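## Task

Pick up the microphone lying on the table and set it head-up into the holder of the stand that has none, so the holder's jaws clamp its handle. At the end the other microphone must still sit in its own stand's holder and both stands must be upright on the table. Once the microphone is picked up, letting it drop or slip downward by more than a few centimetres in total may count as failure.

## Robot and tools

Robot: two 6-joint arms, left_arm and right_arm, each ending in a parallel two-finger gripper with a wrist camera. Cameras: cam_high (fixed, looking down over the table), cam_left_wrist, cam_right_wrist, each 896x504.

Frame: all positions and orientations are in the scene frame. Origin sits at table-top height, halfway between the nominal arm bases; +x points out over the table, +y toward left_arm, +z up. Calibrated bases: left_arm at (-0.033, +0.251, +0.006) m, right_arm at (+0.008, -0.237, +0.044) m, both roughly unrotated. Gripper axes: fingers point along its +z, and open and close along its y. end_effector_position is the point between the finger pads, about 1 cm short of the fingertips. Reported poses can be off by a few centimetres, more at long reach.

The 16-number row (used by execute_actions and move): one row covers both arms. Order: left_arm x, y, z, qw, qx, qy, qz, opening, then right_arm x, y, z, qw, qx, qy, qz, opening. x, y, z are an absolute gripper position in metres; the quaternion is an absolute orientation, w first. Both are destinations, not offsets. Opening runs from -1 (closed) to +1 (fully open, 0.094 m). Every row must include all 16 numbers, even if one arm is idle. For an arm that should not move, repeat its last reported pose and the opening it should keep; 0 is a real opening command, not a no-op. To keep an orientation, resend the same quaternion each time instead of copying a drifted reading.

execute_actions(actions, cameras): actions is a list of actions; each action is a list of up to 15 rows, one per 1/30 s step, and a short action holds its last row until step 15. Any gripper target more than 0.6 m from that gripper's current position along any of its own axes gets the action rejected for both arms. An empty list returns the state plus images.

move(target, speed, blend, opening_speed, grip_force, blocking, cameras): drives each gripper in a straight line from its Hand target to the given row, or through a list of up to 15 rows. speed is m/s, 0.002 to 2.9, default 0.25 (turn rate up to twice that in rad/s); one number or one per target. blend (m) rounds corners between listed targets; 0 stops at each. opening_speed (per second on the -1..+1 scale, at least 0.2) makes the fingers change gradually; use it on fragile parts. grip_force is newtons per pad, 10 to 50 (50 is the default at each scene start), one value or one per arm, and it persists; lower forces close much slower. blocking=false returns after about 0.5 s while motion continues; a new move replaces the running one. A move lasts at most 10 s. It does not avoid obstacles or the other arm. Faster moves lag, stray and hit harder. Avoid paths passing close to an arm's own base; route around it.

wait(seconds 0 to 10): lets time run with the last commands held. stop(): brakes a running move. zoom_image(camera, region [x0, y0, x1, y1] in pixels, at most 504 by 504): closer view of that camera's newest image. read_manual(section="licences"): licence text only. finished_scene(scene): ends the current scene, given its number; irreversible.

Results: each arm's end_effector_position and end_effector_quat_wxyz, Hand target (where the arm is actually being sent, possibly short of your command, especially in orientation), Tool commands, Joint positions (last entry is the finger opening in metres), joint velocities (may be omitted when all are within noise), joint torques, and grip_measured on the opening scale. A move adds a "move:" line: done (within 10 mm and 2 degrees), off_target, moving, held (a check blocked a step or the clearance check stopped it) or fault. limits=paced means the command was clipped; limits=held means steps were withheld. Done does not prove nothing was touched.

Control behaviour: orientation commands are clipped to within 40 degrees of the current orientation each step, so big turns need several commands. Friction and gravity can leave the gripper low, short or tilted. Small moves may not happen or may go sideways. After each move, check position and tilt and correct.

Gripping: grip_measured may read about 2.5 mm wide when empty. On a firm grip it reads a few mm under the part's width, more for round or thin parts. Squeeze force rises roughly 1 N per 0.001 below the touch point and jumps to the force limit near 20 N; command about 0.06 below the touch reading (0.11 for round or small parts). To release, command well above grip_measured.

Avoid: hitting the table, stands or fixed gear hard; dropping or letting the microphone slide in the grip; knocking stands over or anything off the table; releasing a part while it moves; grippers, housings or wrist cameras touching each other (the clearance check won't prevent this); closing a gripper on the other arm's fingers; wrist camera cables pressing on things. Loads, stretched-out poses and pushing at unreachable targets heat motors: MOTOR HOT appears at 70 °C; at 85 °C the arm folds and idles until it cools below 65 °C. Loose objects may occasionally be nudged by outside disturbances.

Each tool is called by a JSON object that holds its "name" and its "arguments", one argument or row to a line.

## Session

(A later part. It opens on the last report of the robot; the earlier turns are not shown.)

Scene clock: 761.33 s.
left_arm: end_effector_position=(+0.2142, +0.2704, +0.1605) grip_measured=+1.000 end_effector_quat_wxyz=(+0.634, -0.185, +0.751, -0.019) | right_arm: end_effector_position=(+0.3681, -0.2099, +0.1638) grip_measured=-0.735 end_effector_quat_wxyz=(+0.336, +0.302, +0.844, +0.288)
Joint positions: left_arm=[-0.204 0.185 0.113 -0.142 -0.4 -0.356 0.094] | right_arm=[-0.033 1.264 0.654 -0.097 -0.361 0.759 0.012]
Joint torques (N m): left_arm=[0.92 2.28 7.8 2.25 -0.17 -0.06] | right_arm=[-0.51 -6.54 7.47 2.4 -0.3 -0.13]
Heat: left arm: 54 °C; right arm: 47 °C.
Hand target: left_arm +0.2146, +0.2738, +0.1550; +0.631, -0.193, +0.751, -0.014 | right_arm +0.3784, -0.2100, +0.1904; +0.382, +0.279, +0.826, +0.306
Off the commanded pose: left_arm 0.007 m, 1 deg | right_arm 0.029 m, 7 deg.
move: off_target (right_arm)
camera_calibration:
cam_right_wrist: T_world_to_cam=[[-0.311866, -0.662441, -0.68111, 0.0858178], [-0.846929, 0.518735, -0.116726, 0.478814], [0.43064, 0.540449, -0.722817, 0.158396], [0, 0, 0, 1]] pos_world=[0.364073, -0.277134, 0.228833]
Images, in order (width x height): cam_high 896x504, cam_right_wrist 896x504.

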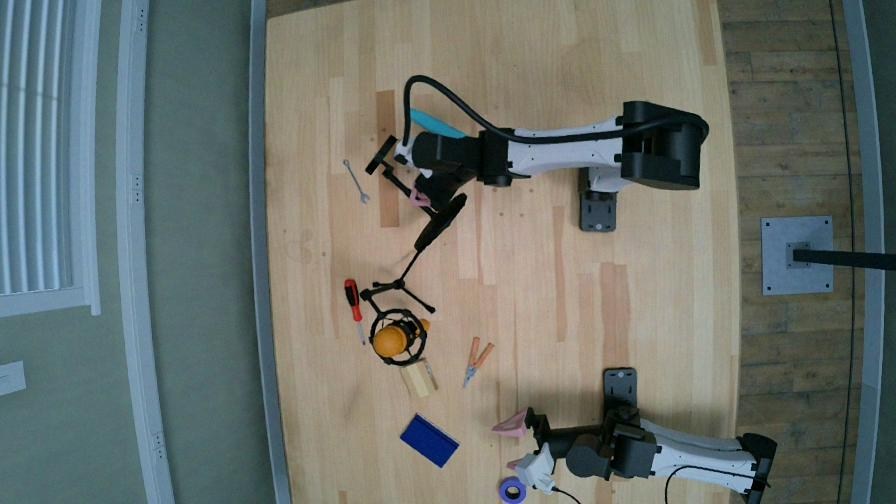

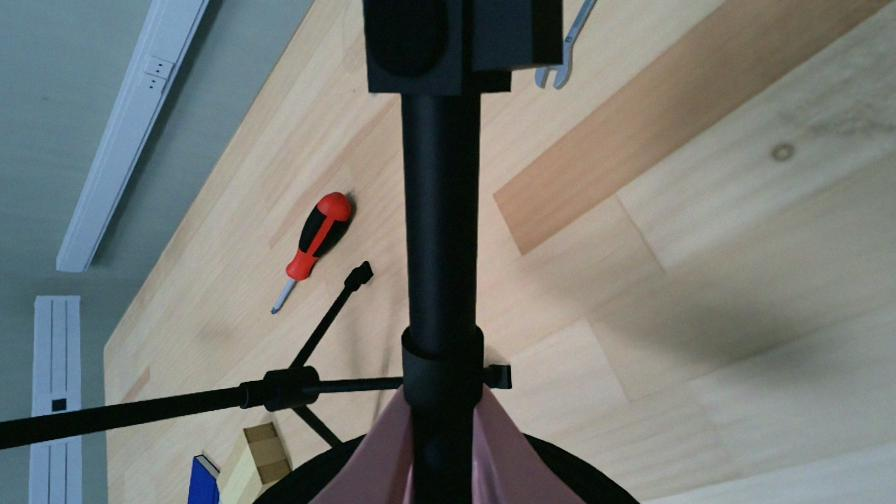

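{"name": "move", "arguments": {
  "target": [
    [0.215, 0.2738, 0.155, 0.631, -0.193, 0.751, -0.014, 1.0, 0.388, -0.215, 0.185, 0.5734, -0.0215, 0.8189, 0.0150, -0.95]
  ],
  "speed": 0.18,
  "cameras": ["cam_high", "cam_right_wrist"]
}}

Scene clock: 767.37 s.
left_arm: end_effector_position=(+0.2142, +0.2704, +0.1605) grip_measured=+1.000 end_effector_quat_wxyz=(+0.634, -0.185, +0.751, -0.019) | right_arm: end_effector_position=(+0.3761, -0.2156, +0.1602) grip_measured=-0.735 end_effector_quat_wxyz=(+0.527, -0.021, +0.849, +0.018)
Joint positions: left_arm=[-0.204 0.185 0.113 -0.142 -0.4 -0.356 0.094] | right_arm=[0.12 1.239 0.427 0.353 -0.002 0.009 0.012]
Joint torques (N m): left_arm=[0.72 2.33 7.77 2.25 -0.17 -0.06] | right_arm=[0.62 -3.64 7.23 2.76 0.11 -0.07]
Heat: left arm: 54 °C; right arm: 47 °C.
Hand target: left_arm +0.2146, +0.2738, +0.1550; +0.631, -0.193, +0.751, -0.014 | right_arm +0.3861, -0.2151, +0.1855; +0.572, -0.021, +0.820, +0.015
Off the commanded pose: left_arm 0.007 m, 1 deg | right_arm 0.028 m, 6 deg.
move: off_target (right_arm)
camera_calibration:
cam_right_wrist: T_world_to_cam=[[0.0568932, -0.998362, 0.00603004, -0.239098], [-0.771031, -0.0477738, -0.635003, 0.420403], [0.634251, 0.031478, -0.772486, -0.0228483], [0, 0, 0, 1]] pos_world=[0.352238, -0.217903, 0.250749]
Images, in order (width x height): cam_high 896x504, cam_right_wrist 896x504.

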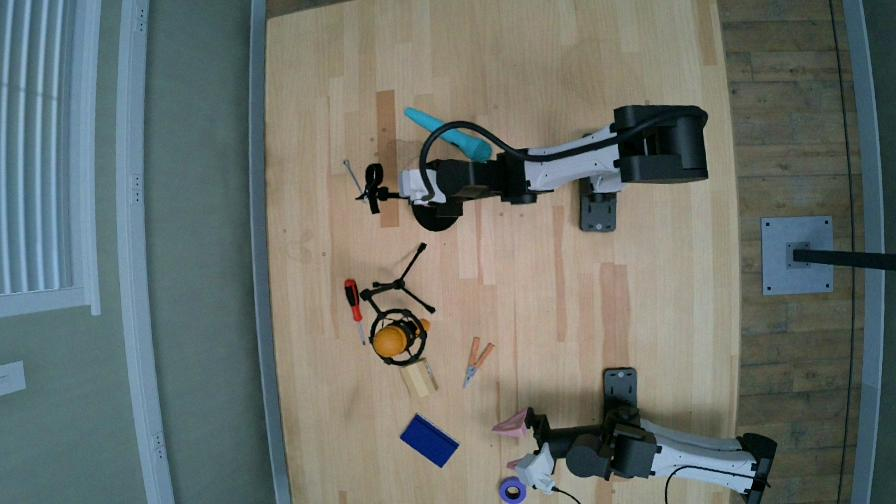

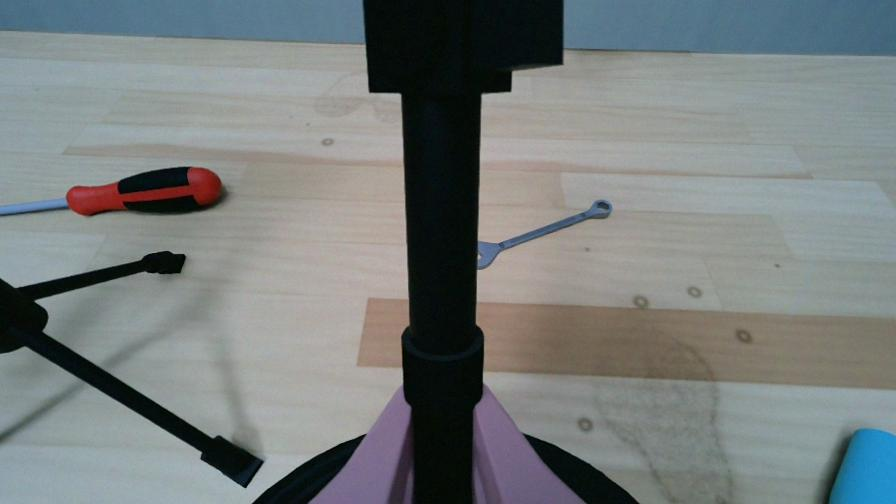

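{"name": "move", "arguments": {
  "target": [
    [0.215, 0.2738, 0.155, 0.631, -0.193, 0.751, -0.014, 1.0, 0.402, -0.215, 0.15, 0.6559, -0.0198, 0.7545, 0.0172, -0.95],
    [0.215, 0.2738, 0.155, 0.631, -0.193, 0.751, -0.014, 1.0, 0.404, -0.215, 0.11, 0.6559, -0.0198, 0.7545, 0.0172, -0.95]
  ],
  "speed": 0.1,
  "blend": [0.01, 0],
  "cameras": ["cam_high", "cam_right_wrist"]
}}

Scene clock: 776.43 s.
left_arm: end_effector_position=(+0.2142, +0.2704, +0.1605) grip_measured=+1.000 end_effector_quat_wxyz=(+0.634, -0.185, +0.751, -0.019) | right_arm: end_effector_position=(+0.3989, -0.2143, +0.0952) grip_measured=-0.735 end_effector_quat_wxyz=(+0.620, -0.020, +0.784, +0.021)
Joint positions: left_arm=[-0.204 0.185 0.113 -0.142 -0.4 -0.356 0.094] | right_arm=[0.12 1.948 0.267 1.448 -0.002 0.008 0.012]
Joint torques (N m): left_arm=[0.75 2.29 7.86 2.23 -0.18 -0.05] | right_arm=[0.25 -2.48 3.15 2.97 0.08 -0.1]
Heat: left arm: 54 °C; right arm: 46 °C.
Hand target: left_arm +0.2146, +0.2738, +0.1550; +0.631, -0.193, +0.751, -0.014 | right_arm +0.4033, -0.2150, +0.1101; +0.650, -0.020, +0.759, +0.017
Off the commanded pose: left_arm 0.007 m, 1 deg | right_arm 0.016 m, 5 deg.
joint sent to its limit (right arm) — joint 4 (wrist pitch), upper limit. The joint targets still meet the commanded pose.
move: off_target (right_arm)
camera_calibration:
cam_right_wrist: T_world_to_cam=[[0.0556148, -0.998433, 0.00621771, -0.238203], [-0.609097, -0.038861, -0.792143, 0.349048], [0.791144, 0.0402677, -0.610303, -0.163679], [0, 0, 0, 1]] pos_world=[0.355345, -0.217675, 0.178083]
Images, in order (width x height): cam_high 896x504, cam_right_wrist 896x504.

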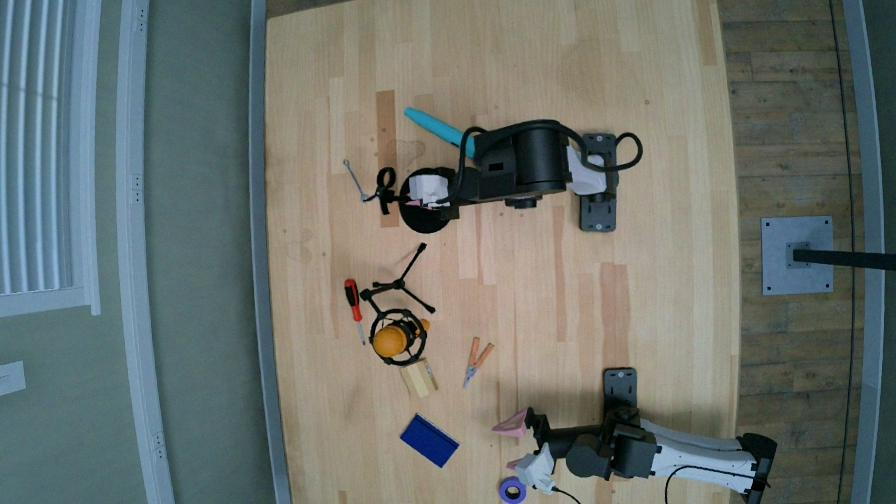

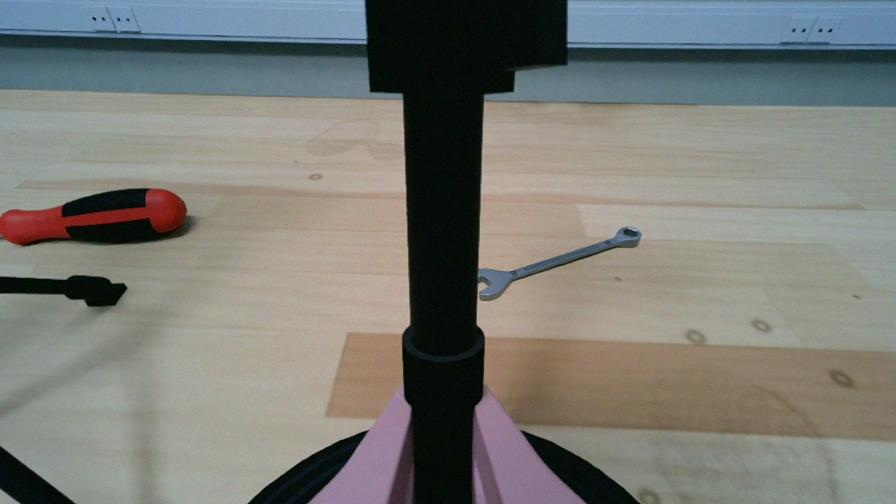

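{"name": "move", "arguments": {
  "target": [
    [0.215, 0.2738, 0.155, 0.631, -0.193, 0.751, -0.014, 1.0, 0.405, -0.215, 0.088, 0.6559, -0.0198, 0.7545, 0.0172, -0.95]
  ],
  "speed": 0.05,
  "cameras": ["cam_right_wrist"]
}}

Scene clock: 789.20 s.
left_arm: end_effector_position=(+0.2142, +0.2704, +0.1605) grip_measured=+1.000 end_effector_quat_wxyz=(+0.634, -0.185, +0.751, -0.019) | right_arm: end_effector_position=(+0.4063, -0.2139, +0.0905) grip_measured=-0.735 end_effector_quat_wxyz=(+0.619, -0.020, +0.785, +0.021)
Joint positions: left_arm=[-0.204 0.185 0.113 -0.142 -0.4 -0.356 0.094] | right_arm=[0.12 1.985 0.298 1.45 -0.002 0.009 0.012]
Joint torques (N m): left_arm=[0.77 2.32 7.71 2.25 -0.16 -0.1] | right_arm=[0.21 0.27 1.81 2.95 0.07 -0.11]
Heat: left arm: 54 °C; right arm: 52 °C.
Hand target: left_arm +0.2146, +0.2738, +0.1550; +0.631, -0.193, +0.751, -0.014 | right_arm +0.4047, -0.2150, +0.0885; +0.630, -0.020, +0.776, +0.017
Off the commanded pose: left_arm 0.007 m, 1 deg | right_arm 0.003 m, 6 deg.
joint sent to its limit (right arm) — joint 4 (wrist pitch), upper limit. The joint targets are off in orientation, not in position.
move: off_target (right_arm)
camera_calibration:
cam_right_wrist: T_world_to_cam=[[0.0555093, -0.998441, 0.00589104, -0.238111], [-0.61153, -0.0386614, -0.790276, 0.350778], [0.789272, 0.0402651, -0.612723, -0.171437], [0, 0, 0, 1]] pos_world=[0.363039, -0.217275, 0.173571]
Images, in order (width x height): cam_right_wrist 896x504.

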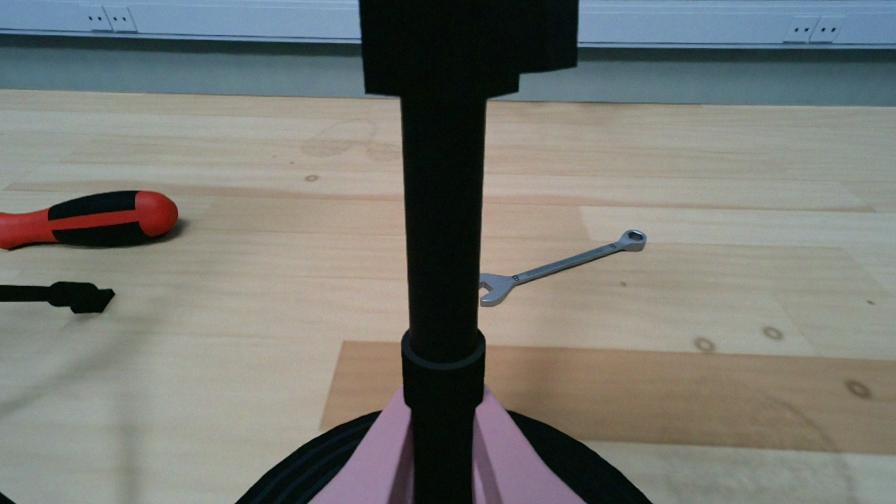

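{"name": "move", "arguments": {
  "target": [
    [0.215, 0.2738, 0.155, 0.631, -0.193, 0.751, -0.014, 1.0, 0.405, -0.215, 0.078, 0.6559, -0.0198, 0.7545, 0.0172, -0.95]
  ],
  "speed": 0.04,
  "grip_force": [50, 20],
  "cameras": ["cam_high", "cam_right_wrist"]
}}

Scene clock: 794.87 s.
left_arm: end_effector_position=(+0.2142, +0.2704, +0.1605) grip_measured=+1.000 end_effector_quat_wxyz=(+0.634, -0.185, +0.751, -0.019) | right_arm: end_effector_position=(+0.4044, -0.2148, +0.0804) grip_measured=-0.725 end_effector_quat_wxyz=(+0.608, -0.018, +0.793, +0.019)
Joint positions: left_arm=[-0.204 0.185 0.113 -0.142 -0.4 -0.356 0.094] | right_arm=[0.12 2.011 0.298 1.45 0.002 0.009 0.013]
Joint torques (N m): left_arm=[0.76 2.35 7.77 2.25 -0.15 -0.06] | right_arm=[0.25 0.69 2.41 2.94 0.04 -0.11]
Heat: left arm: 54 °C; right arm: 54 °C.
Hand target: left_arm +0.2146, +0.2738, +0.1550; +0.631, -0.193, +0.751, -0.014 | right_arm +0.4046, -0.2150, +0.0784; +0.621, -0.020, +0.783, +0.016
Off the commanded pose: left_arm 0.007 m, 1 deg | right_arm 0.003 m, 7 deg.
joint sent to its limit (right arm) — joint 4 (wrist pitch), upper limit. The joint targets are off in orientation, not in position.
grip_force (N): 50, 20
move: off_target (right_arm)
camera_calibration:
cam_right_wrist: T_world_to_cam=[[0.0511902, -0.998666, 0.00671776, -0.237214], [-0.632537, -0.0376269, -0.773616, 0.348973], [0.772837, 0.0353523, -0.633619, -0.168867], [0, 0, 0, 1]] pos_world=[0.363388, -0.217797, 0.164567]
Images, in order (width x height): cam_high 896x504, cam_right_wrist 896x504.

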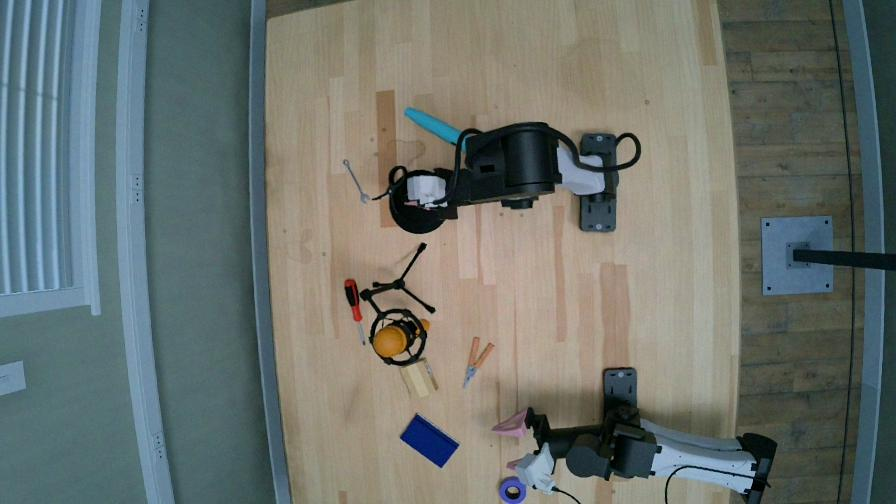

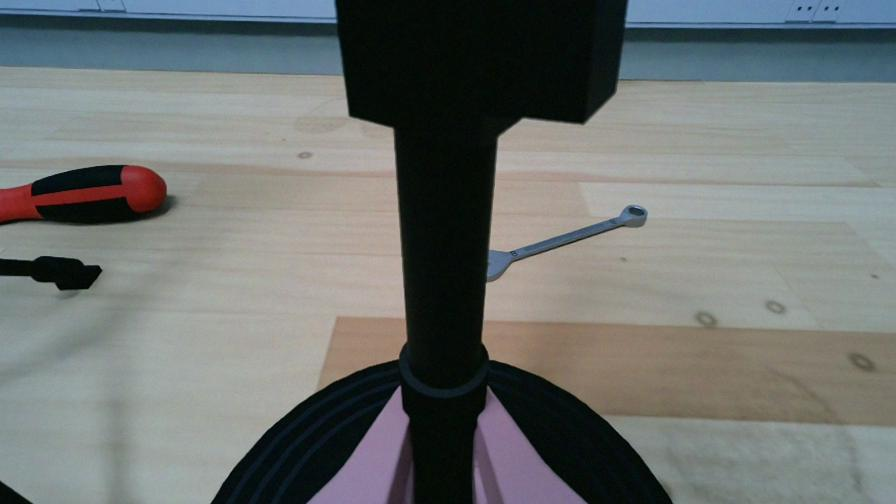

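{"name": "move", "arguments": {
  "target": [
    [0.215, 0.2738, 0.155, 0.631, -0.193, 0.751, -0.014, 1.0, 0.405, -0.215, 0.068, 0.6559, -0.0198, 0.7545, 0.0172, -0.95]
  ],
  "speed": 0.04,
  "cameras": ["cam_high", "cam_right_wrist"]
}}

{"name": "zoom_image", "arguments": {
  "camera": "cam_high",
  "region": [340, 130, 500, 260]
}}

Scene clock: 800.23 s.
left_arm: end_effector_position=(+0.2142, +0.2704, +0.1605) grip_measured=+1.000 end_effector_quat_wxyz=(+0.634, -0.185, +0.751, -0.019) | right_arm: end_effector_position=(+0.4035, -0.2148, +0.0764) grip_measured=-0.725 end_effector_quat_wxyz=(+0.604, -0.018, +0.797, +0.019)
Joint positions: left_arm=[-0.204 0.185 0.113 -0.142 -0.4 -0.356 0.094] | right_arm=[0.12 2.022 0.298 1.451 0.002 0.009 0.013]
Joint torques (N m): left_arm=[0.85 2.29 7.83 2.25 -0.17 -0.07] | right_arm=[0.24 2.54 3.17 2.94 0.04 -0.11]
Heat: left arm: 54 °C; right arm: 55 °C.
Hand target: left_arm +0.2146, +0.2738, +0.1550; +0.631, -0.193, +0.751, -0.014 | right_arm +0.4043, -0.2150, +0.0684; +0.611, -0.021, +0.791, +0.016
Off the commanded pose: left_arm 0.007 m, 1 deg | right_arm 0.008 m, 8 deg.
joint sent to its limit (right arm) — joint 4 (wrist pitch), upper limit. The joint targets are off in orientation, not in position.
grip_force (N): 50, 20
move: off_target (right_arm)
camera_calibration:
cam_right_wrist: T_world_to_cam=[[0.0512791, -0.998661, 0.00680915, -0.237235], [-0.640724, -0.0381282, -0.766824, 0.347916], [0.766057, 0.0349592, -0.641821, -0.16746], [0, 0, 0, 1]] pos_world=[0.363367, -0.217798, 0.160926]
Images, in order (width x height): cam_high 896x504, cam_right_wrist 896x504.

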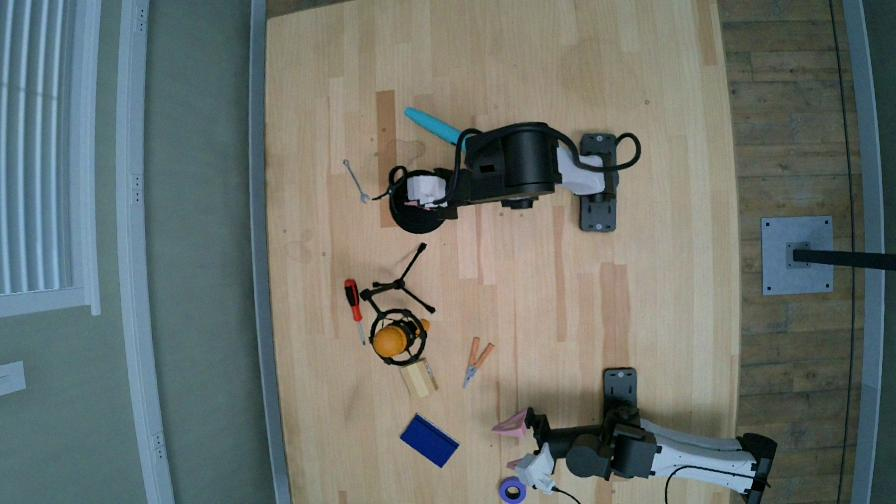

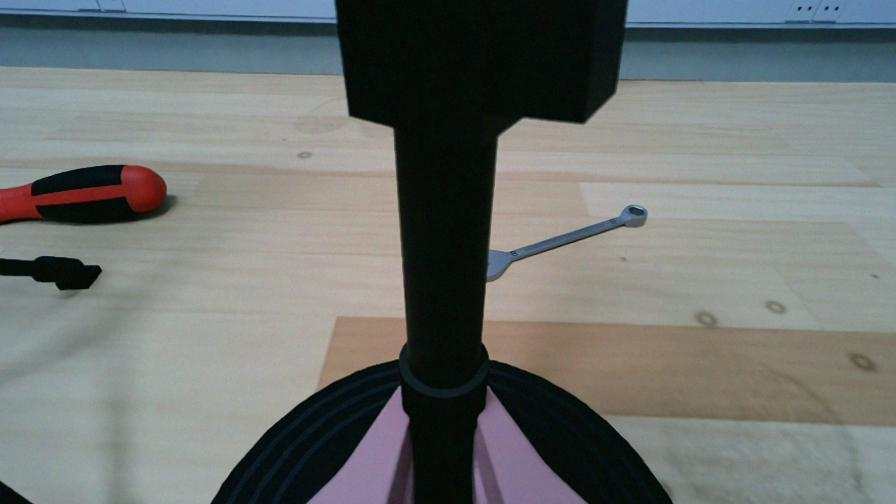

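Scaled by 3.150 from the camera's 896x504 image, which has a finer 1280x720 frame.

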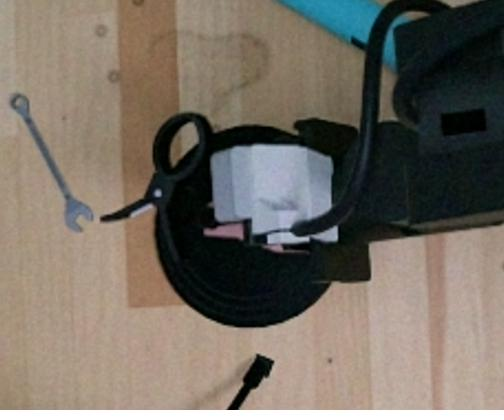

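{"name": "move", "arguments": {
  "target": [
    [0.215, 0.2738, 0.155, 0.631, -0.193, 0.751, -0.014, 1.0, 0.405, -0.215, 0.074, 0.6559, -0.0198, 0.7545, 0.0172, -0.95],
    [0.215, 0.2738, 0.155, 0.631, -0.193, 0.751, -0.014, 1.0, 0.405, -0.215, 0.074, 0.6559, -0.0198, 0.7545, 0.0172, 0.1]
  ],
  "speed": 0.05,
  "opening_speed": 1.0,
  "cameras": ["cam_high","cam_right_wrist"]
}}

Scene clock: 835.33 s.
left_arm: end_effector_position=(+0.2142, +0.2704, +0.1605) grip_measured=+1.000 end_effector_quat_wxyz=(+0.634, -0.185, +0.751, -0.019) | right_arm: end_effector_position=(+0.3964, -0.2152, +0.0458) grip_measured=+0.097 end_effector_quat_wxyz=(+0.569, -0.019, +0.822, +0.018)
Joint positions: left_arm=[-0.204 0.185 0.113 -0.142 -0.4 -0.356 0.094] | right_arm=[0.12 2.1 0.302 1.44 0.002 0.009 0.052]
Joint torques (N m): left_arm=[0.73 2.25 7.87 2.22 -0.17 -0.06] | right_arm=[0.27 -6.42 1.74 3.01 0.04 -0.11]
Heat: left arm: 54 °C; right arm: 59 °C.
Hand target: left_arm +0.2146, +0.2738, +0.1550; +0.631, -0.193, +0.751, -0.014 | right_arm +0.4043, -0.2150, +0.0738; +0.616, -0.020, +0.787, +0.016
Off the commanded pose: left_arm 0.007 m, 1 deg | right_arm 0.030 m, 13 deg.
joint sent to its limit (right arm) — joint 4 (wrist pitch), upper limit. The joint targets are off in orientation, not in position.
grip_force (N): 50, 20
move: off_target (right_arm); target 2's new opening was sent with right_arm's hand 0.003 m and 8 deg from that target
camera_calibration:
cam_right_wrist: T_world_to_cam=[[0.0517118, -0.998639, 0.00681258, -0.237222], [-0.703472, -0.0412676, -0.709524, 0.341439], [0.70884, 0.0318983, -0.704648, -0.156772], [0, 0, 0, 1]] pos_world=[0.363586, -0.217808, 0.133406]
Images, in order (width x height): cam_high 896x504, cam_right_wrist 896x504.

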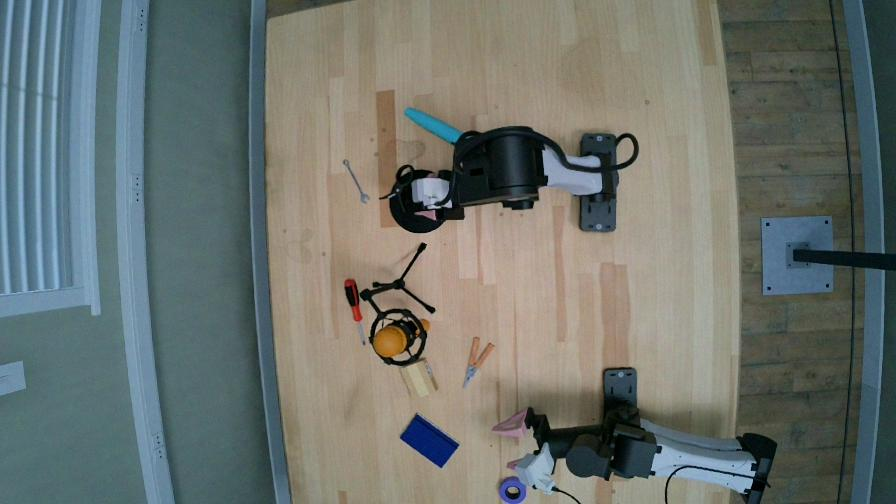

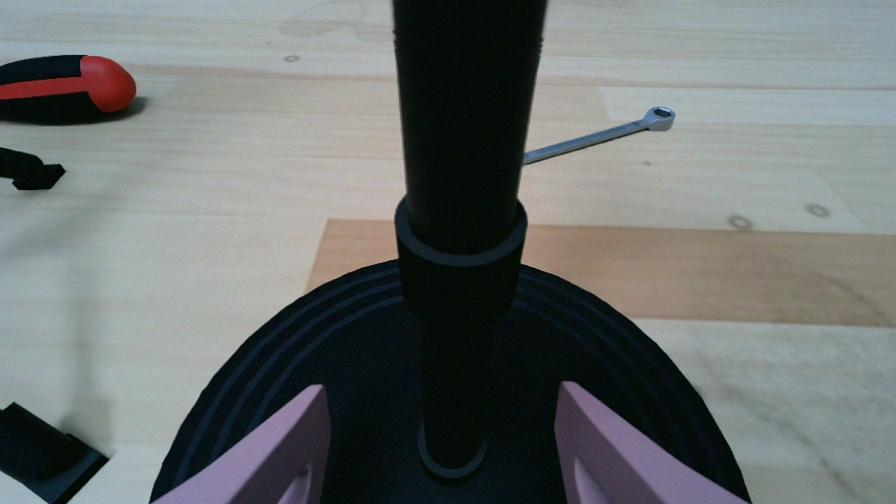

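{"name": "move", "arguments": {
  "target": [
    [0.215, 0.2738, 0.155, 0.631, -0.193, 0.751, -0.014, 1.0, 0.35, -0.214, 0.066, 0.559, -0.0231, 0.8287, 0.0156, 0.3],
    [0.215, 0.2738, 0.155, 0.631, -0.193, 0.751, -0.014, 1.0, 0.30, -0.213, 0.12, 0.537, -0.0235, 0.843, 0.015, 0.3],
    [0.215, 0.2738, 0.155, 0.631, -0.193, 0.751, -0.014, 1.0, 0.27, -0.21, 0.32, 0.4224, -0.0253, 0.9059, 0.0118, 0.3]
  ],
  "speed": [0.08, 0.15, 0.2],
  "blend": [0.01, 0.02, 0],
  "grip_force": 50,
  "cameras": ["cam_high","cam_right_wrist"]
}}

{"name": "zoom_image", "arguments": {
  "camera": "cam_high",
  "region": [330, 80, 530, 380]
}}

Scene clock: 860.30 s.
left_arm: end_effector_position=(+0.2142, +0.2704, +0.1605) grip_measured=+1.000 end_effector_quat_wxyz=(+0.634, -0.185, +0.751, -0.019) | right_arm: end_effector_position=(+0.2676, -0.2104, +0.3074) grip_measured=+0.297 end_effector_quat_wxyz=(+0.409, -0.028, +0.912, +0.012)
Joint positions: left_arm=[-0.204 0.185 0.113 -0.142 -0.4 -0.356 0.094] | right_arm=[0.205 0.873 1.099 -0.955 0.06 0.053 0.061]
Joint torques (N m): left_arm=[0.81 2.25 7.87 2.23 -0.14 -0.08] | right_arm=[0.85 0.14 10.24 1.72 0.13 0.05]
Heat: left arm: 54 °C; right arm: 57 °C.
Hand target: left_arm +0.2146, +0.2738, +0.1550; +0.631, -0.193, +0.751, -0.014 | right_arm +0.2697, -0.2101, +0.3199; +0.423, -0.025, +0.906, +0.012
Off the commanded pose: left_arm 0.007 m, 1 deg | right_arm 0.013 m, 2 deg.
move: off_target (right_arm)
camera_calibration:
cam_right_wrist: T_world_to_cam=[[0.0673708, -0.997625, 0.0143528, -0.23381], [-0.911113, -0.0673785, -0.406612, 0.393627], [0.406613, 0.0143167, -0.913488, 0.260136], [0, 0, 0, 1]] pos_world=[0.268616, -0.210457, 0.40104]
Images, in order (width x height): cam_high 896x504, cam_right_wrist 896x504.

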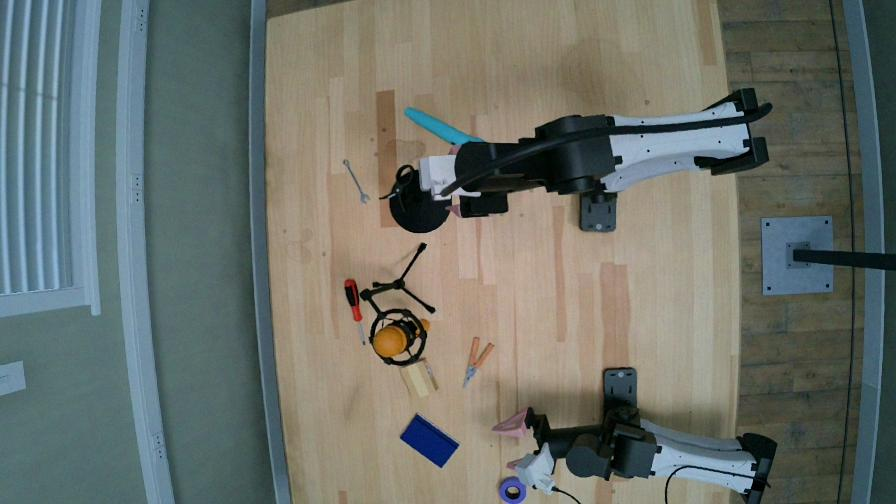

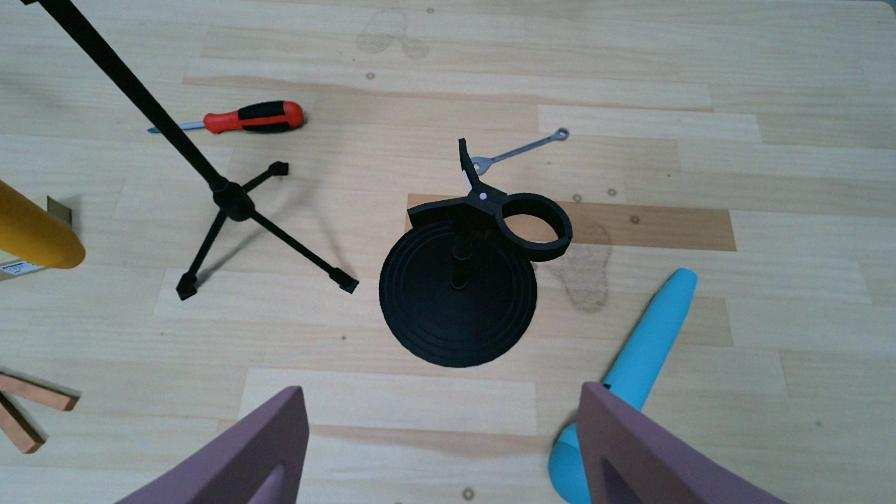

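Scaled by 1.680 from the camera's 896x504 image, which has a finer 1280x720 frame.

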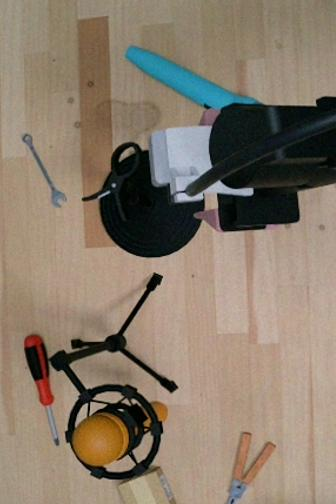

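{"name": "move", "arguments": {
  "target": [
    [0.215, 0.2738, 0.155, 0.631, -0.193, 0.751, -0.014, 1.0, 0.33, -0.217, 0.31, 0.2291, -0.5018, 0.8254, -0.1203, 0.1],
    [0.215, 0.2738, 0.155, 0.631, -0.193, 0.751, -0.014, 1.0, 0.393, -0.225, 0.243, 0.0613, -0.5058, 0.8598, -0.0333, 0.1]
  ],
  "speed": [0.3, 0.12],
  "blend": [0.02, 0],
  "cameras": ["cam_high","cam_right_wrist"]
}}

Scene clock: 907.00 s.
left_arm: end_effector_position=(+0.2142, +0.2704, +0.1605) grip_measured=+1.000 end_effector_quat_wxyz=(+0.634, -0.185, +0.751, -0.019) | right_arm: end_effector_position=(+0.3896, -0.2208, +0.2348) grip_measured=+0.103 end_effector_quat_wxyz=(+0.054, -0.506, +0.860, -0.024)
Joint positions: left_arm=[-0.204 0.185 0.113 -0.142 -0.4 -0.356 0.094] | right_arm=[0.101 1.928 1.997 -1.522 -0.009 -1.025 0.052]
Joint torques (N m): left_arm=[0.79 2.35 7.82 2.23 -0.14 -0.07] | right_arm=[-0.5 -8.94 9.43 0.56 0.04 -0.1]
Heat: left arm: 54 °C; right arm: 51 °C.
Hand target: left_arm +0.2146, +0.2738, +0.1550; +0.631, -0.193, +0.751, -0.014 | right_arm +0.3928, -0.2249, +0.2429; +0.061, -0.506, +0.860, -0.033
Off the commanded pose: left_arm 0.007 m, 1 deg | right_arm 0.010 m, 1 deg.
move: done
camera_calibration:
cam_right_wrist: T_world_to_cam=[[0.874543, -0.47431, 0.101023, -0.470664], [-0.477827, -0.807223, 0.346515, -0.0343743], [-0.0828076, -0.351313, -0.932589, 0.258876], [0, 0, 0, 1]] pos_world=[0.416628, -0.160042, 0.300884]
Images, in order (width x height): cam_high 896x504, cam_right_wrist 896x504.

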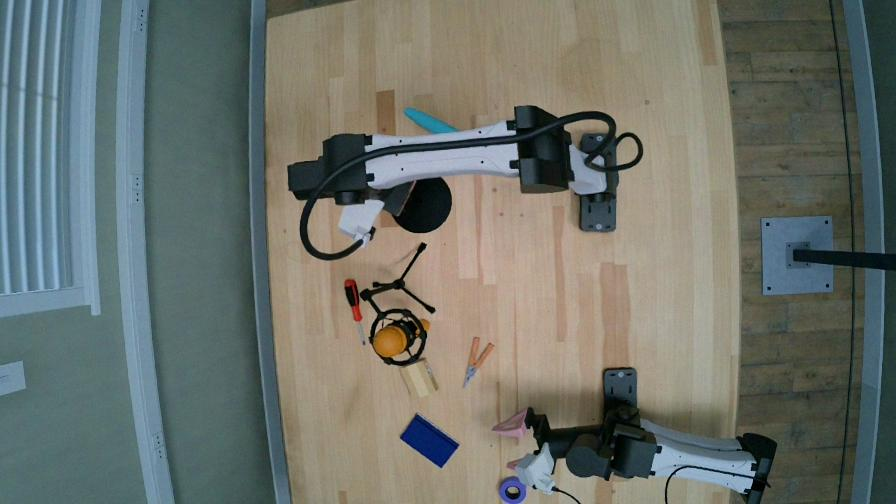

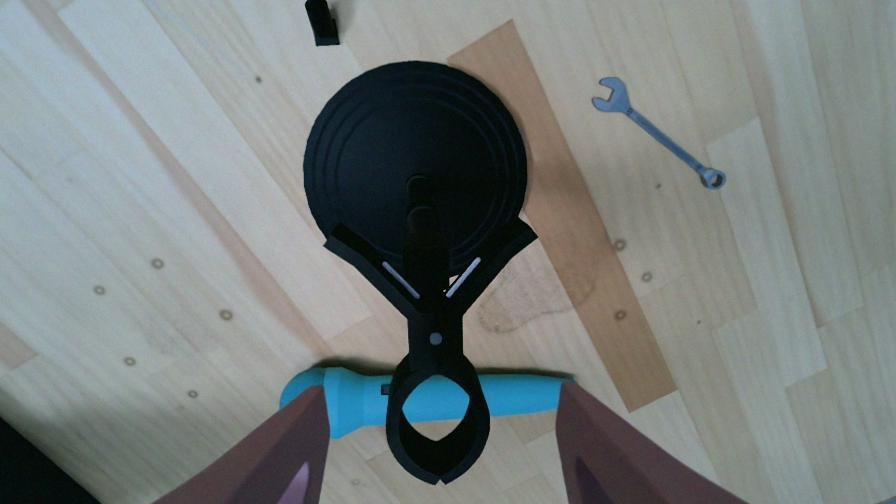

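{"name": "move", "arguments": {
  "target": [
    [0.215, 0.2738, 0.155, 0.631, -0.193, 0.751, -0.014, 1.0, 0.3935, -0.2285, 0.212, 0.023, -0.5068, 0.8616, -0.0125, 0.1]
  ],
  "speed": 0.1,
  "cameras": ["cam_right_wrist"]
}}

Scene clock: 925.83 s.
left_arm: end_effector_position=(+0.2142, +0.2704, +0.1605) grip_measured=+1.000 end_effector_quat_wxyz=(+0.634, -0.185, +0.751, -0.019) | right_arm: end_effector_position=(+0.3939, -0.2241, +0.2118) grip_measured=+0.103 end_effector_quat_wxyz=(+0.026, -0.506, +0.862, -0.009)
Joint positions: left_arm=[-0.204 0.185 0.113 -0.142 -0.4 -0.356 0.094] | right_arm=[0.092 1.991 1.997 -1.523 -0.009 -1.032 0.052]
Joint torques (N m): left_arm=[0.8 2.3 7.84 2.23 -0.17 -0.08] | right_arm=[-0.55 -9.51 6.3 0.46 0.03 -0.12]
Heat: left arm: 54 °C; right arm: 47 °C.
Hand target: left_arm +0.2146, +0.2738, +0.1550; +0.631, -0.193, +0.751, -0.014 | right_arm +0.3935, -0.2284, +0.2120; +0.023, -0.507, +0.862, -0.012
Off the commanded pose: left_arm 0.007 m, 1 deg | right_arm 0.004 m, 1 deg.
move: done
camera_calibration:
cam_right_wrist: T_world_to_cam=[[0.878307, -0.475818, 0.0466232, -0.463915], [-0.456366, -0.805323, 0.378398, -0.041919], [-0.142502, -0.353627, -0.924468, 0.257738], [0, 0, 0, 1]] pos_world=[0.425057, -0.163354, 0.275762]
Images, in order (width x height): cam_right_wrist 896x504.

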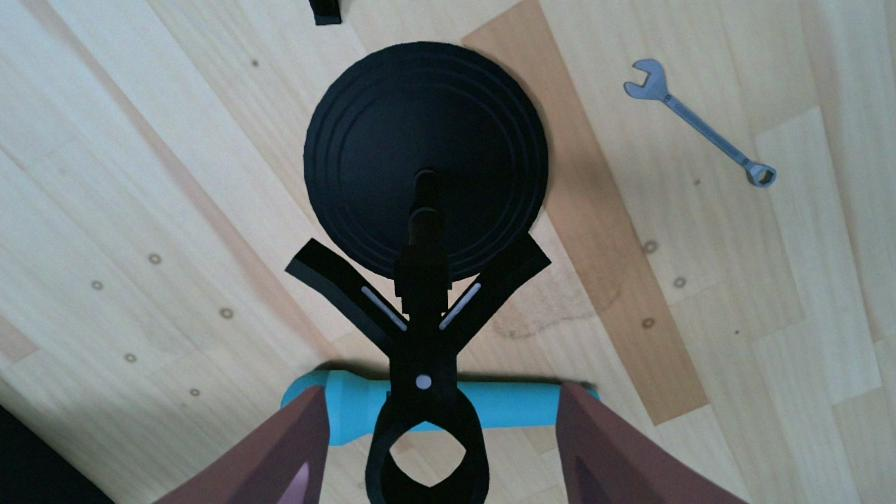

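{"name": "move", "arguments": {
  "target": [
    [0.215, 0.2738, 0.155, 0.631, -0.193, 0.751, -0.014, 1.0, 0.39, -0.2266, 0.178, 0.0, -0.507, 0.8619, 0.0, 0.1]
  ],
  "speed": 0.06,
  "cameras": ["cam_right_wrist"]
}}

Scene clock: 937.67 s.
left_arm: end_effector_position=(+0.2142, +0.2704, +0.1605) grip_measured=+1.000 end_effector_quat_wxyz=(+0.634, -0.185, +0.751, -0.019) | right_arm: end_effector_position=(+0.3883, -0.2244, +0.1799) grip_measured=+0.103 end_effector_quat_wxyz=(+0.000, -0.506, +0.862, +0.005)
Joint positions: left_arm=[-0.204 0.185 0.113 -0.142 -0.4 -0.356 0.094] | right_arm=[0.092 2.006 1.89 -1.461 -0.008 -1.032 0.052]
Joint torques (N m): left_arm=[0.8 2.26 7.75 2.23 -0.17 -0.06] | right_arm=[0.01 -9.54 5.65 0.49 0.03 -0.07]
Heat: left arm: 54 °C; right arm: 47 °C.
Hand target: left_arm +0.2146, +0.2738, +0.1550; +0.631, -0.193, +0.751, -0.014 | right_arm +0.3900, -0.2265, +0.1781; +0.000, -0.507, +0.862, +0.000
Off the commanded pose: left_arm 0.007 m, 1 deg | right_arm 0.003 m, 1 deg.
move: done
camera_calibration:
cam_right_wrist: T_world_to_cam=[[0.87974, -0.475436, -0.0041873, -0.449017], [-0.432851, -0.804523, 0.406674, -0.0466413], [-0.196716, -0.355955, -0.913564, 0.245925], [0, 0, 0, 1]] pos_world=[0.423207, -0.163465, 0.241756]
Images, in order (width x height): cam_right_wrist 896x504.

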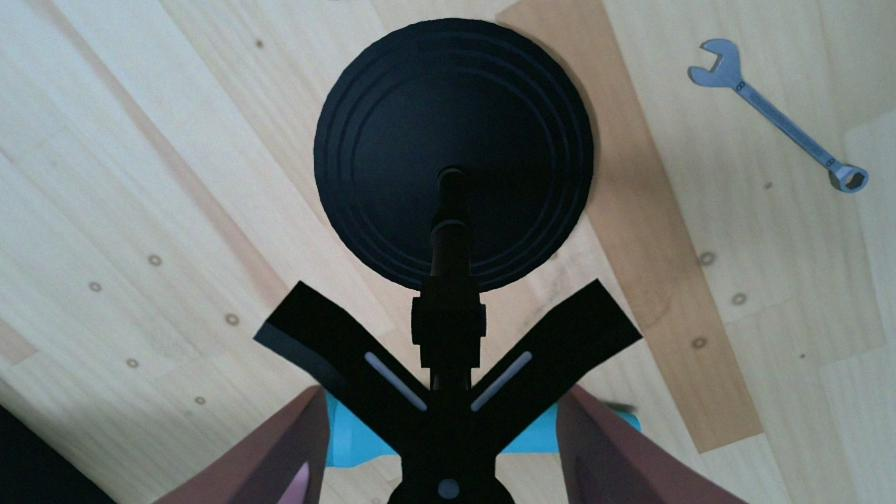

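{"name": "move", "arguments": {
  "target": [
    [0.215, 0.2738, 0.155, 0.631, -0.193, 0.751, -0.014, 1.0, 0.394, -0.2232, 0.176, 0.0, -0.507, 0.8619, 0.0, 0.0]
  ],
  "speed": 0.06,
  "cameras": ["cam_right_wrist"]
}}

Scene clock: 951.23 s.
left_arm: end_effector_position=(+0.2142, +0.2704, +0.1605) grip_measured=+1.000 end_effector_quat_wxyz=(+0.634, -0.185, +0.751, -0.019) | right_arm: end_effector_position=(+0.3890, -0.2244, +0.1747) grip_measured=+0.003 end_effector_quat_wxyz=(-0.006, -0.506, +0.862, +0.008)
Joint positions: left_arm=[-0.204 0.185 0.113 -0.142 -0.4 -0.356 0.094] | right_arm=[0.092 2.02 1.89 -1.459 -0.008 -1.032 0.047]
Joint torques (N m): left_arm=[0.85 2.29 7.86 2.24 -0.18 -0.07] | right_arm=[0.8 -9.44 7.31 0.45 0.03 0.02]
Heat: left arm: 54 °C; right arm: 48 °C.
Hand target: left_arm +0.2146, +0.2738, +0.1550; +0.631, -0.193, +0.751, -0.014 | right_arm +0.3940, -0.2231, +0.1760; +0.000, -0.507, +0.862, +0.000
Off the commanded pose: left_arm 0.007 m, 1 deg | right_arm 0.005 m, 1 deg.
move: done
camera_calibration:
cam_right_wrist: T_world_to_cam=[[0.879621, -0.475428, -0.0153306, -0.447583], [-0.427561, -0.804361, 0.412547, -0.0472254], [-0.208468, -0.35633, -0.910807, 0.245316], [0, 0, 0, 1]] pos_world=[0.424652, -0.163366, 0.236057]
Images, in order (width x height): cam_right_wrist 896x504.

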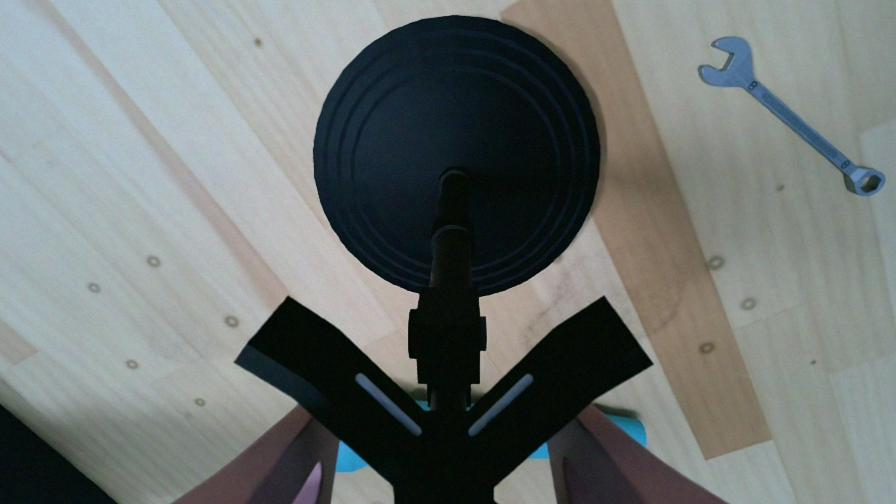

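{"name": "move", "arguments": {
  "target": [
    [0.215, 0.2738, 0.155, 0.631, -0.193, 0.751, -0.014, 1.0, 0.396, -0.219, 0.1775, 0.003, -0.507, 0.8619, -0.003, 0.0]
  ],
  "speed": 0.06
}}

Scene clock: 954.87 s.
left_arm: end_effector_position=(+0.2142, +0.2704, +0.1605) grip_measured=+1.000 end_effector_quat_wxyz=(+0.634, -0.185, +0.751, -0.019) | right_arm: end_effector_position=(+0.3891, -0.2203, +0.1746) grip_measured=+0.003 end_effector_quat_wxyz=(-0.006, -0.506, +0.862, +0.007)
Joint positions: left_arm=[-0.204 0.185 0.113 -0.142 -0.4 -0.356 0.094] | right_arm=[0.104 2.02 1.89 -1.458 -0.007 -1.021 0.047]
Joint torques (N m): left_arm=[0.84 2.26 7.73 2.24 -0.16 -0.07] | right_arm=[0.81 -9.35 8.12 0.46 0.04 0.02]
Heat: left arm: 54 °C; right arm: 48 °C.
Hand target: left_arm +0.2146, +0.2738, +0.1550; +0.631, -0.193, +0.751, -0.014 | right_arm +0.3959, -0.2189, +0.1776; +0.003, -0.507, +0.862, -0.003
Off the commanded pose: left_arm 0.007 m, 1 deg | right_arm 0.008 m, 2 deg.
move: done

{"name": "move", "arguments": {
  "target": [
    [0.215, 0.2738, 0.155, 0.631, -0.193, 0.751, -0.014, 1.0, 0.401, -0.2205, 0.1785, 0.006, -0.507, 0.8619, -0.006, 0.0]
  ],
  "speed": 0.06,
  "cameras": ["cam_right_wrist"]
}}

Scene clock: 959.67 s.
left_arm: end_effector_position=(+0.2142, +0.2704, +0.1605) grip_measured=+1.000 end_effector_quat_wxyz=(+0.634, -0.185, +0.751, -0.019) | right_arm: end_effector_position=(+0.3917, -0.2207, +0.1725) grip_measured=+0.003 end_effector_quat_wxyz=(-0.008, -0.506, +0.862, +0.006)
Joint positions: left_arm=[-0.204 0.185 0.113 -0.142 -0.4 -0.356 0.094] | right_arm=[0.104 2.033 1.901 -1.458 -0.004 -1.021 0.047]
Joint torques (N m): left_arm=[0.84 2.19 7.79 2.23 -0.16 -0.06] | right_arm=[0.51 -9.48 9.42 0.43 0.05 -0.01]
Heat: left arm: 54 °C; right arm: 48 °C.
Hand target: left_arm +0.2146, +0.2738, +0.1550; +0.631, -0.193, +0.751, -0.014 | right_arm +0.4007, -0.2205, +0.1787; +0.006, -0.507, +0.862, -0.006
Off the commanded pose: left_arm 0.007 m, 1 deg | right_arm 0.011 m, 2 deg.
move: off_target (right_arm)
camera_calibration:
cam_right_wrist: T_world_to_cam=[[0.87963, -0.475452, -0.0140169, -0.448503], [-0.427043, -0.802363, 0.416951, -0.0427313], [-0.209487, -0.360777, -0.908821, 0.244307], [0, 0, 0, 1]] pos_world=[0.427447, -0.159387, 0.233562]
Images, in order (width x height): cam_right_wrist 896x504.

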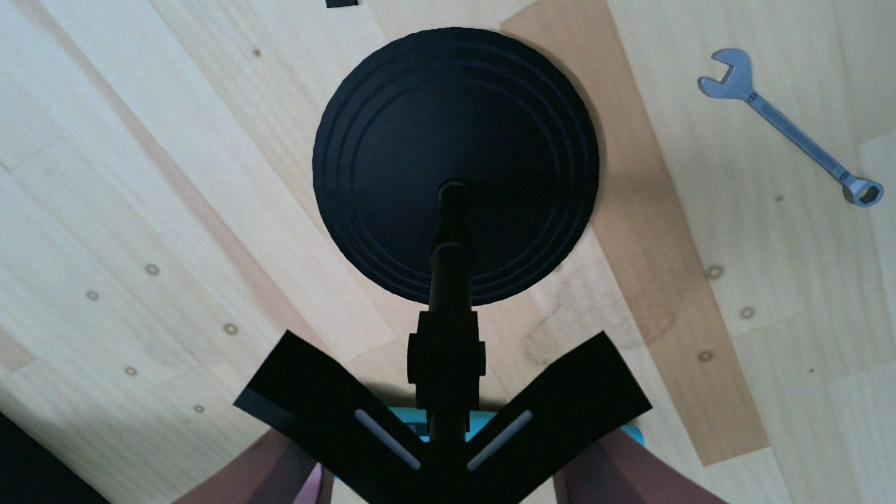

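{"name": "move", "arguments": {
  "target": [
    [0.215, 0.2738, 0.155, 0.631, -0.193, 0.751, -0.014, 1.0, 0.401, -0.2205, 0.1795, 0.006, -0.507, 0.8619, -0.006, -0.75]
  ],
  "speed": 0.06,
  "opening_speed": 0.8,
  "grip_force": 50,
  "cameras": ["cam_right_wrist"]
}}

Scene clock: 965.37 s.
left_arm: end_effector_position=(+0.2142, +0.2704, +0.1605) grip_measured=+1.000 end_effector_quat_wxyz=(+0.634, -0.185, +0.751, -0.019) | right_arm: end_effector_position=(+0.3909, -0.2228, +0.1735) grip_measured=-0.453 end_effector_quat_wxyz=(-0.012, -0.506, +0.862, +0.002)
Joint positions: left_arm=[-0.204 0.185 0.113 -0.142 -0.4 -0.356 0.094] | right_arm=[0.104 2.033 1.905 -1.465 0.008 -1.021 0.026]
Joint torques (N m): left_arm=[0.85 2.25 7.8 2.25 -0.18 -0.08] | right_arm=[0.53 -9.42 9.47 0.45 -0.06 -0.01]
Heat: left arm: 54 °C; right arm: 48 °C.
Hand target: left_arm +0.2146, +0.2738, +0.1550; +0.631, -0.193, +0.751, -0.014 | right_arm +0.4007, -0.2205, +0.1797; +0.006, -0.507, +0.862, -0.006
Off the commanded pose: left_arm 0.007 m, 1 deg | right_arm 0.012 m, 2 deg.
move: off_target (right_arm)
camera_calibration:
cam_right_wrist: T_world_to_cam=[[0.87971, -0.475387, -0.0107909, -0.449382], [-0.425782, -0.797613, 0.427228, -0.0463399], [-0.211706, -0.371243, -0.904079, 0.242042], [0, 0, 0, 1]] pos_world=[0.426837, -0.160736, 0.233773]
Images, in order (width x height): cam_right_wrist 896x504.

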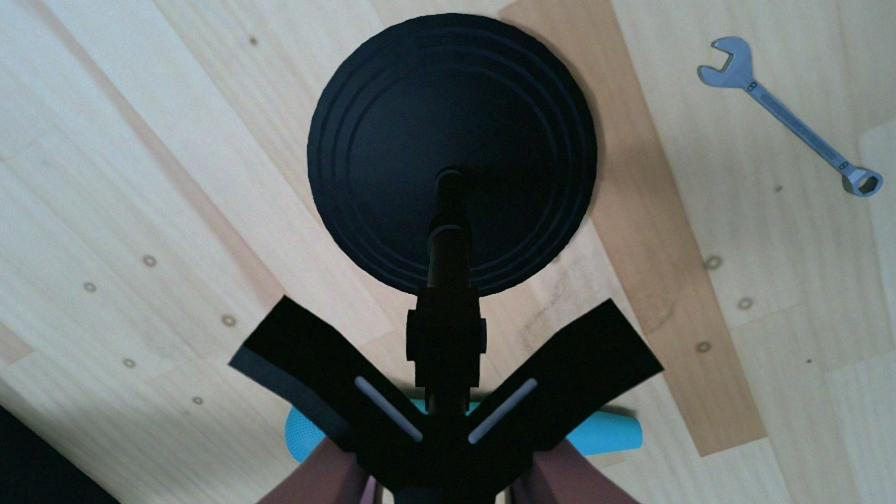

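{"name": "move", "arguments": {
  "target": [
    [0.215, 0.2738, 0.155, 0.631, -0.193, 0.751, -0.014, 1.0, 0.401, -0.2205, 0.181, 0.006, -0.507, 0.8619, -0.006, -0.2],
    [0.215, 0.2738, 0.155, 0.631, -0.193, 0.751, -0.014, 1.0, 0.396, -0.2285, 0.181, 0.006, -0.507, 0.8619, -0.006, -0.2]
  ],
  "speed": 0.06,
  "opening_speed": 1.0,
  "cameras": ["cam_right_wrist"]
}}

Scene clock: 973.00 s.
left_arm: end_effector_position=(+0.2142, +0.2704, +0.1605) grip_measured=+1.000 end_effector_quat_wxyz=(+0.634, -0.185, +0.751, -0.019) | right_arm: end_effector_position=(+0.3928, -0.2261, +0.1756) grip_measured=-0.203 end_effector_quat_wxyz=(-0.008, -0.506, +0.863, +0.000)
Joint positions: left_arm=[-0.204 0.185 0.113 -0.142 -0.4 -0.356 0.094] | right_arm=[0.095 2.033 1.913 -1.465 0.008 -1.029 0.037]
Joint torques (N m): left_arm=[0.83 2.4 7.75 2.24 -0.16 -0.06] | right_arm=[-0.53 -11.4 6.02 0.51 -0.06 -0.14]
Heat: left arm: 54 °C; right arm: 48 °C.
Hand target: left_arm +0.2146, +0.2738, +0.1550; +0.631, -0.193, +0.751, -0.014 | right_arm +0.3960, -0.2284, +0.1811; +0.006, -0.507, +0.862, -0.006
Off the commanded pose: left_arm 0.007 m, 1 deg | right_arm 0.007 m, 2 deg.
move: done
camera_calibration:
cam_right_wrist: T_world_to_cam=[[0.879434, -0.476005, -0.00396645, -0.453827], [-0.429734, -0.797476, 0.423511, -0.0468722], [-0.204756, -0.370745, -0.905882, 0.240784], [0, 0, 0, 1]] pos_world=[0.42827, -0.164134, 0.236173]
Images, in order (width x height): cam_right_wrist 896x504.

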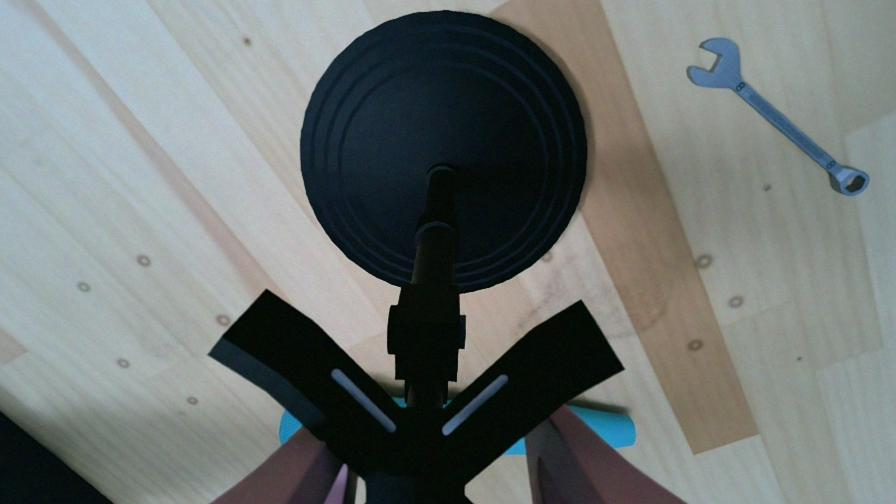

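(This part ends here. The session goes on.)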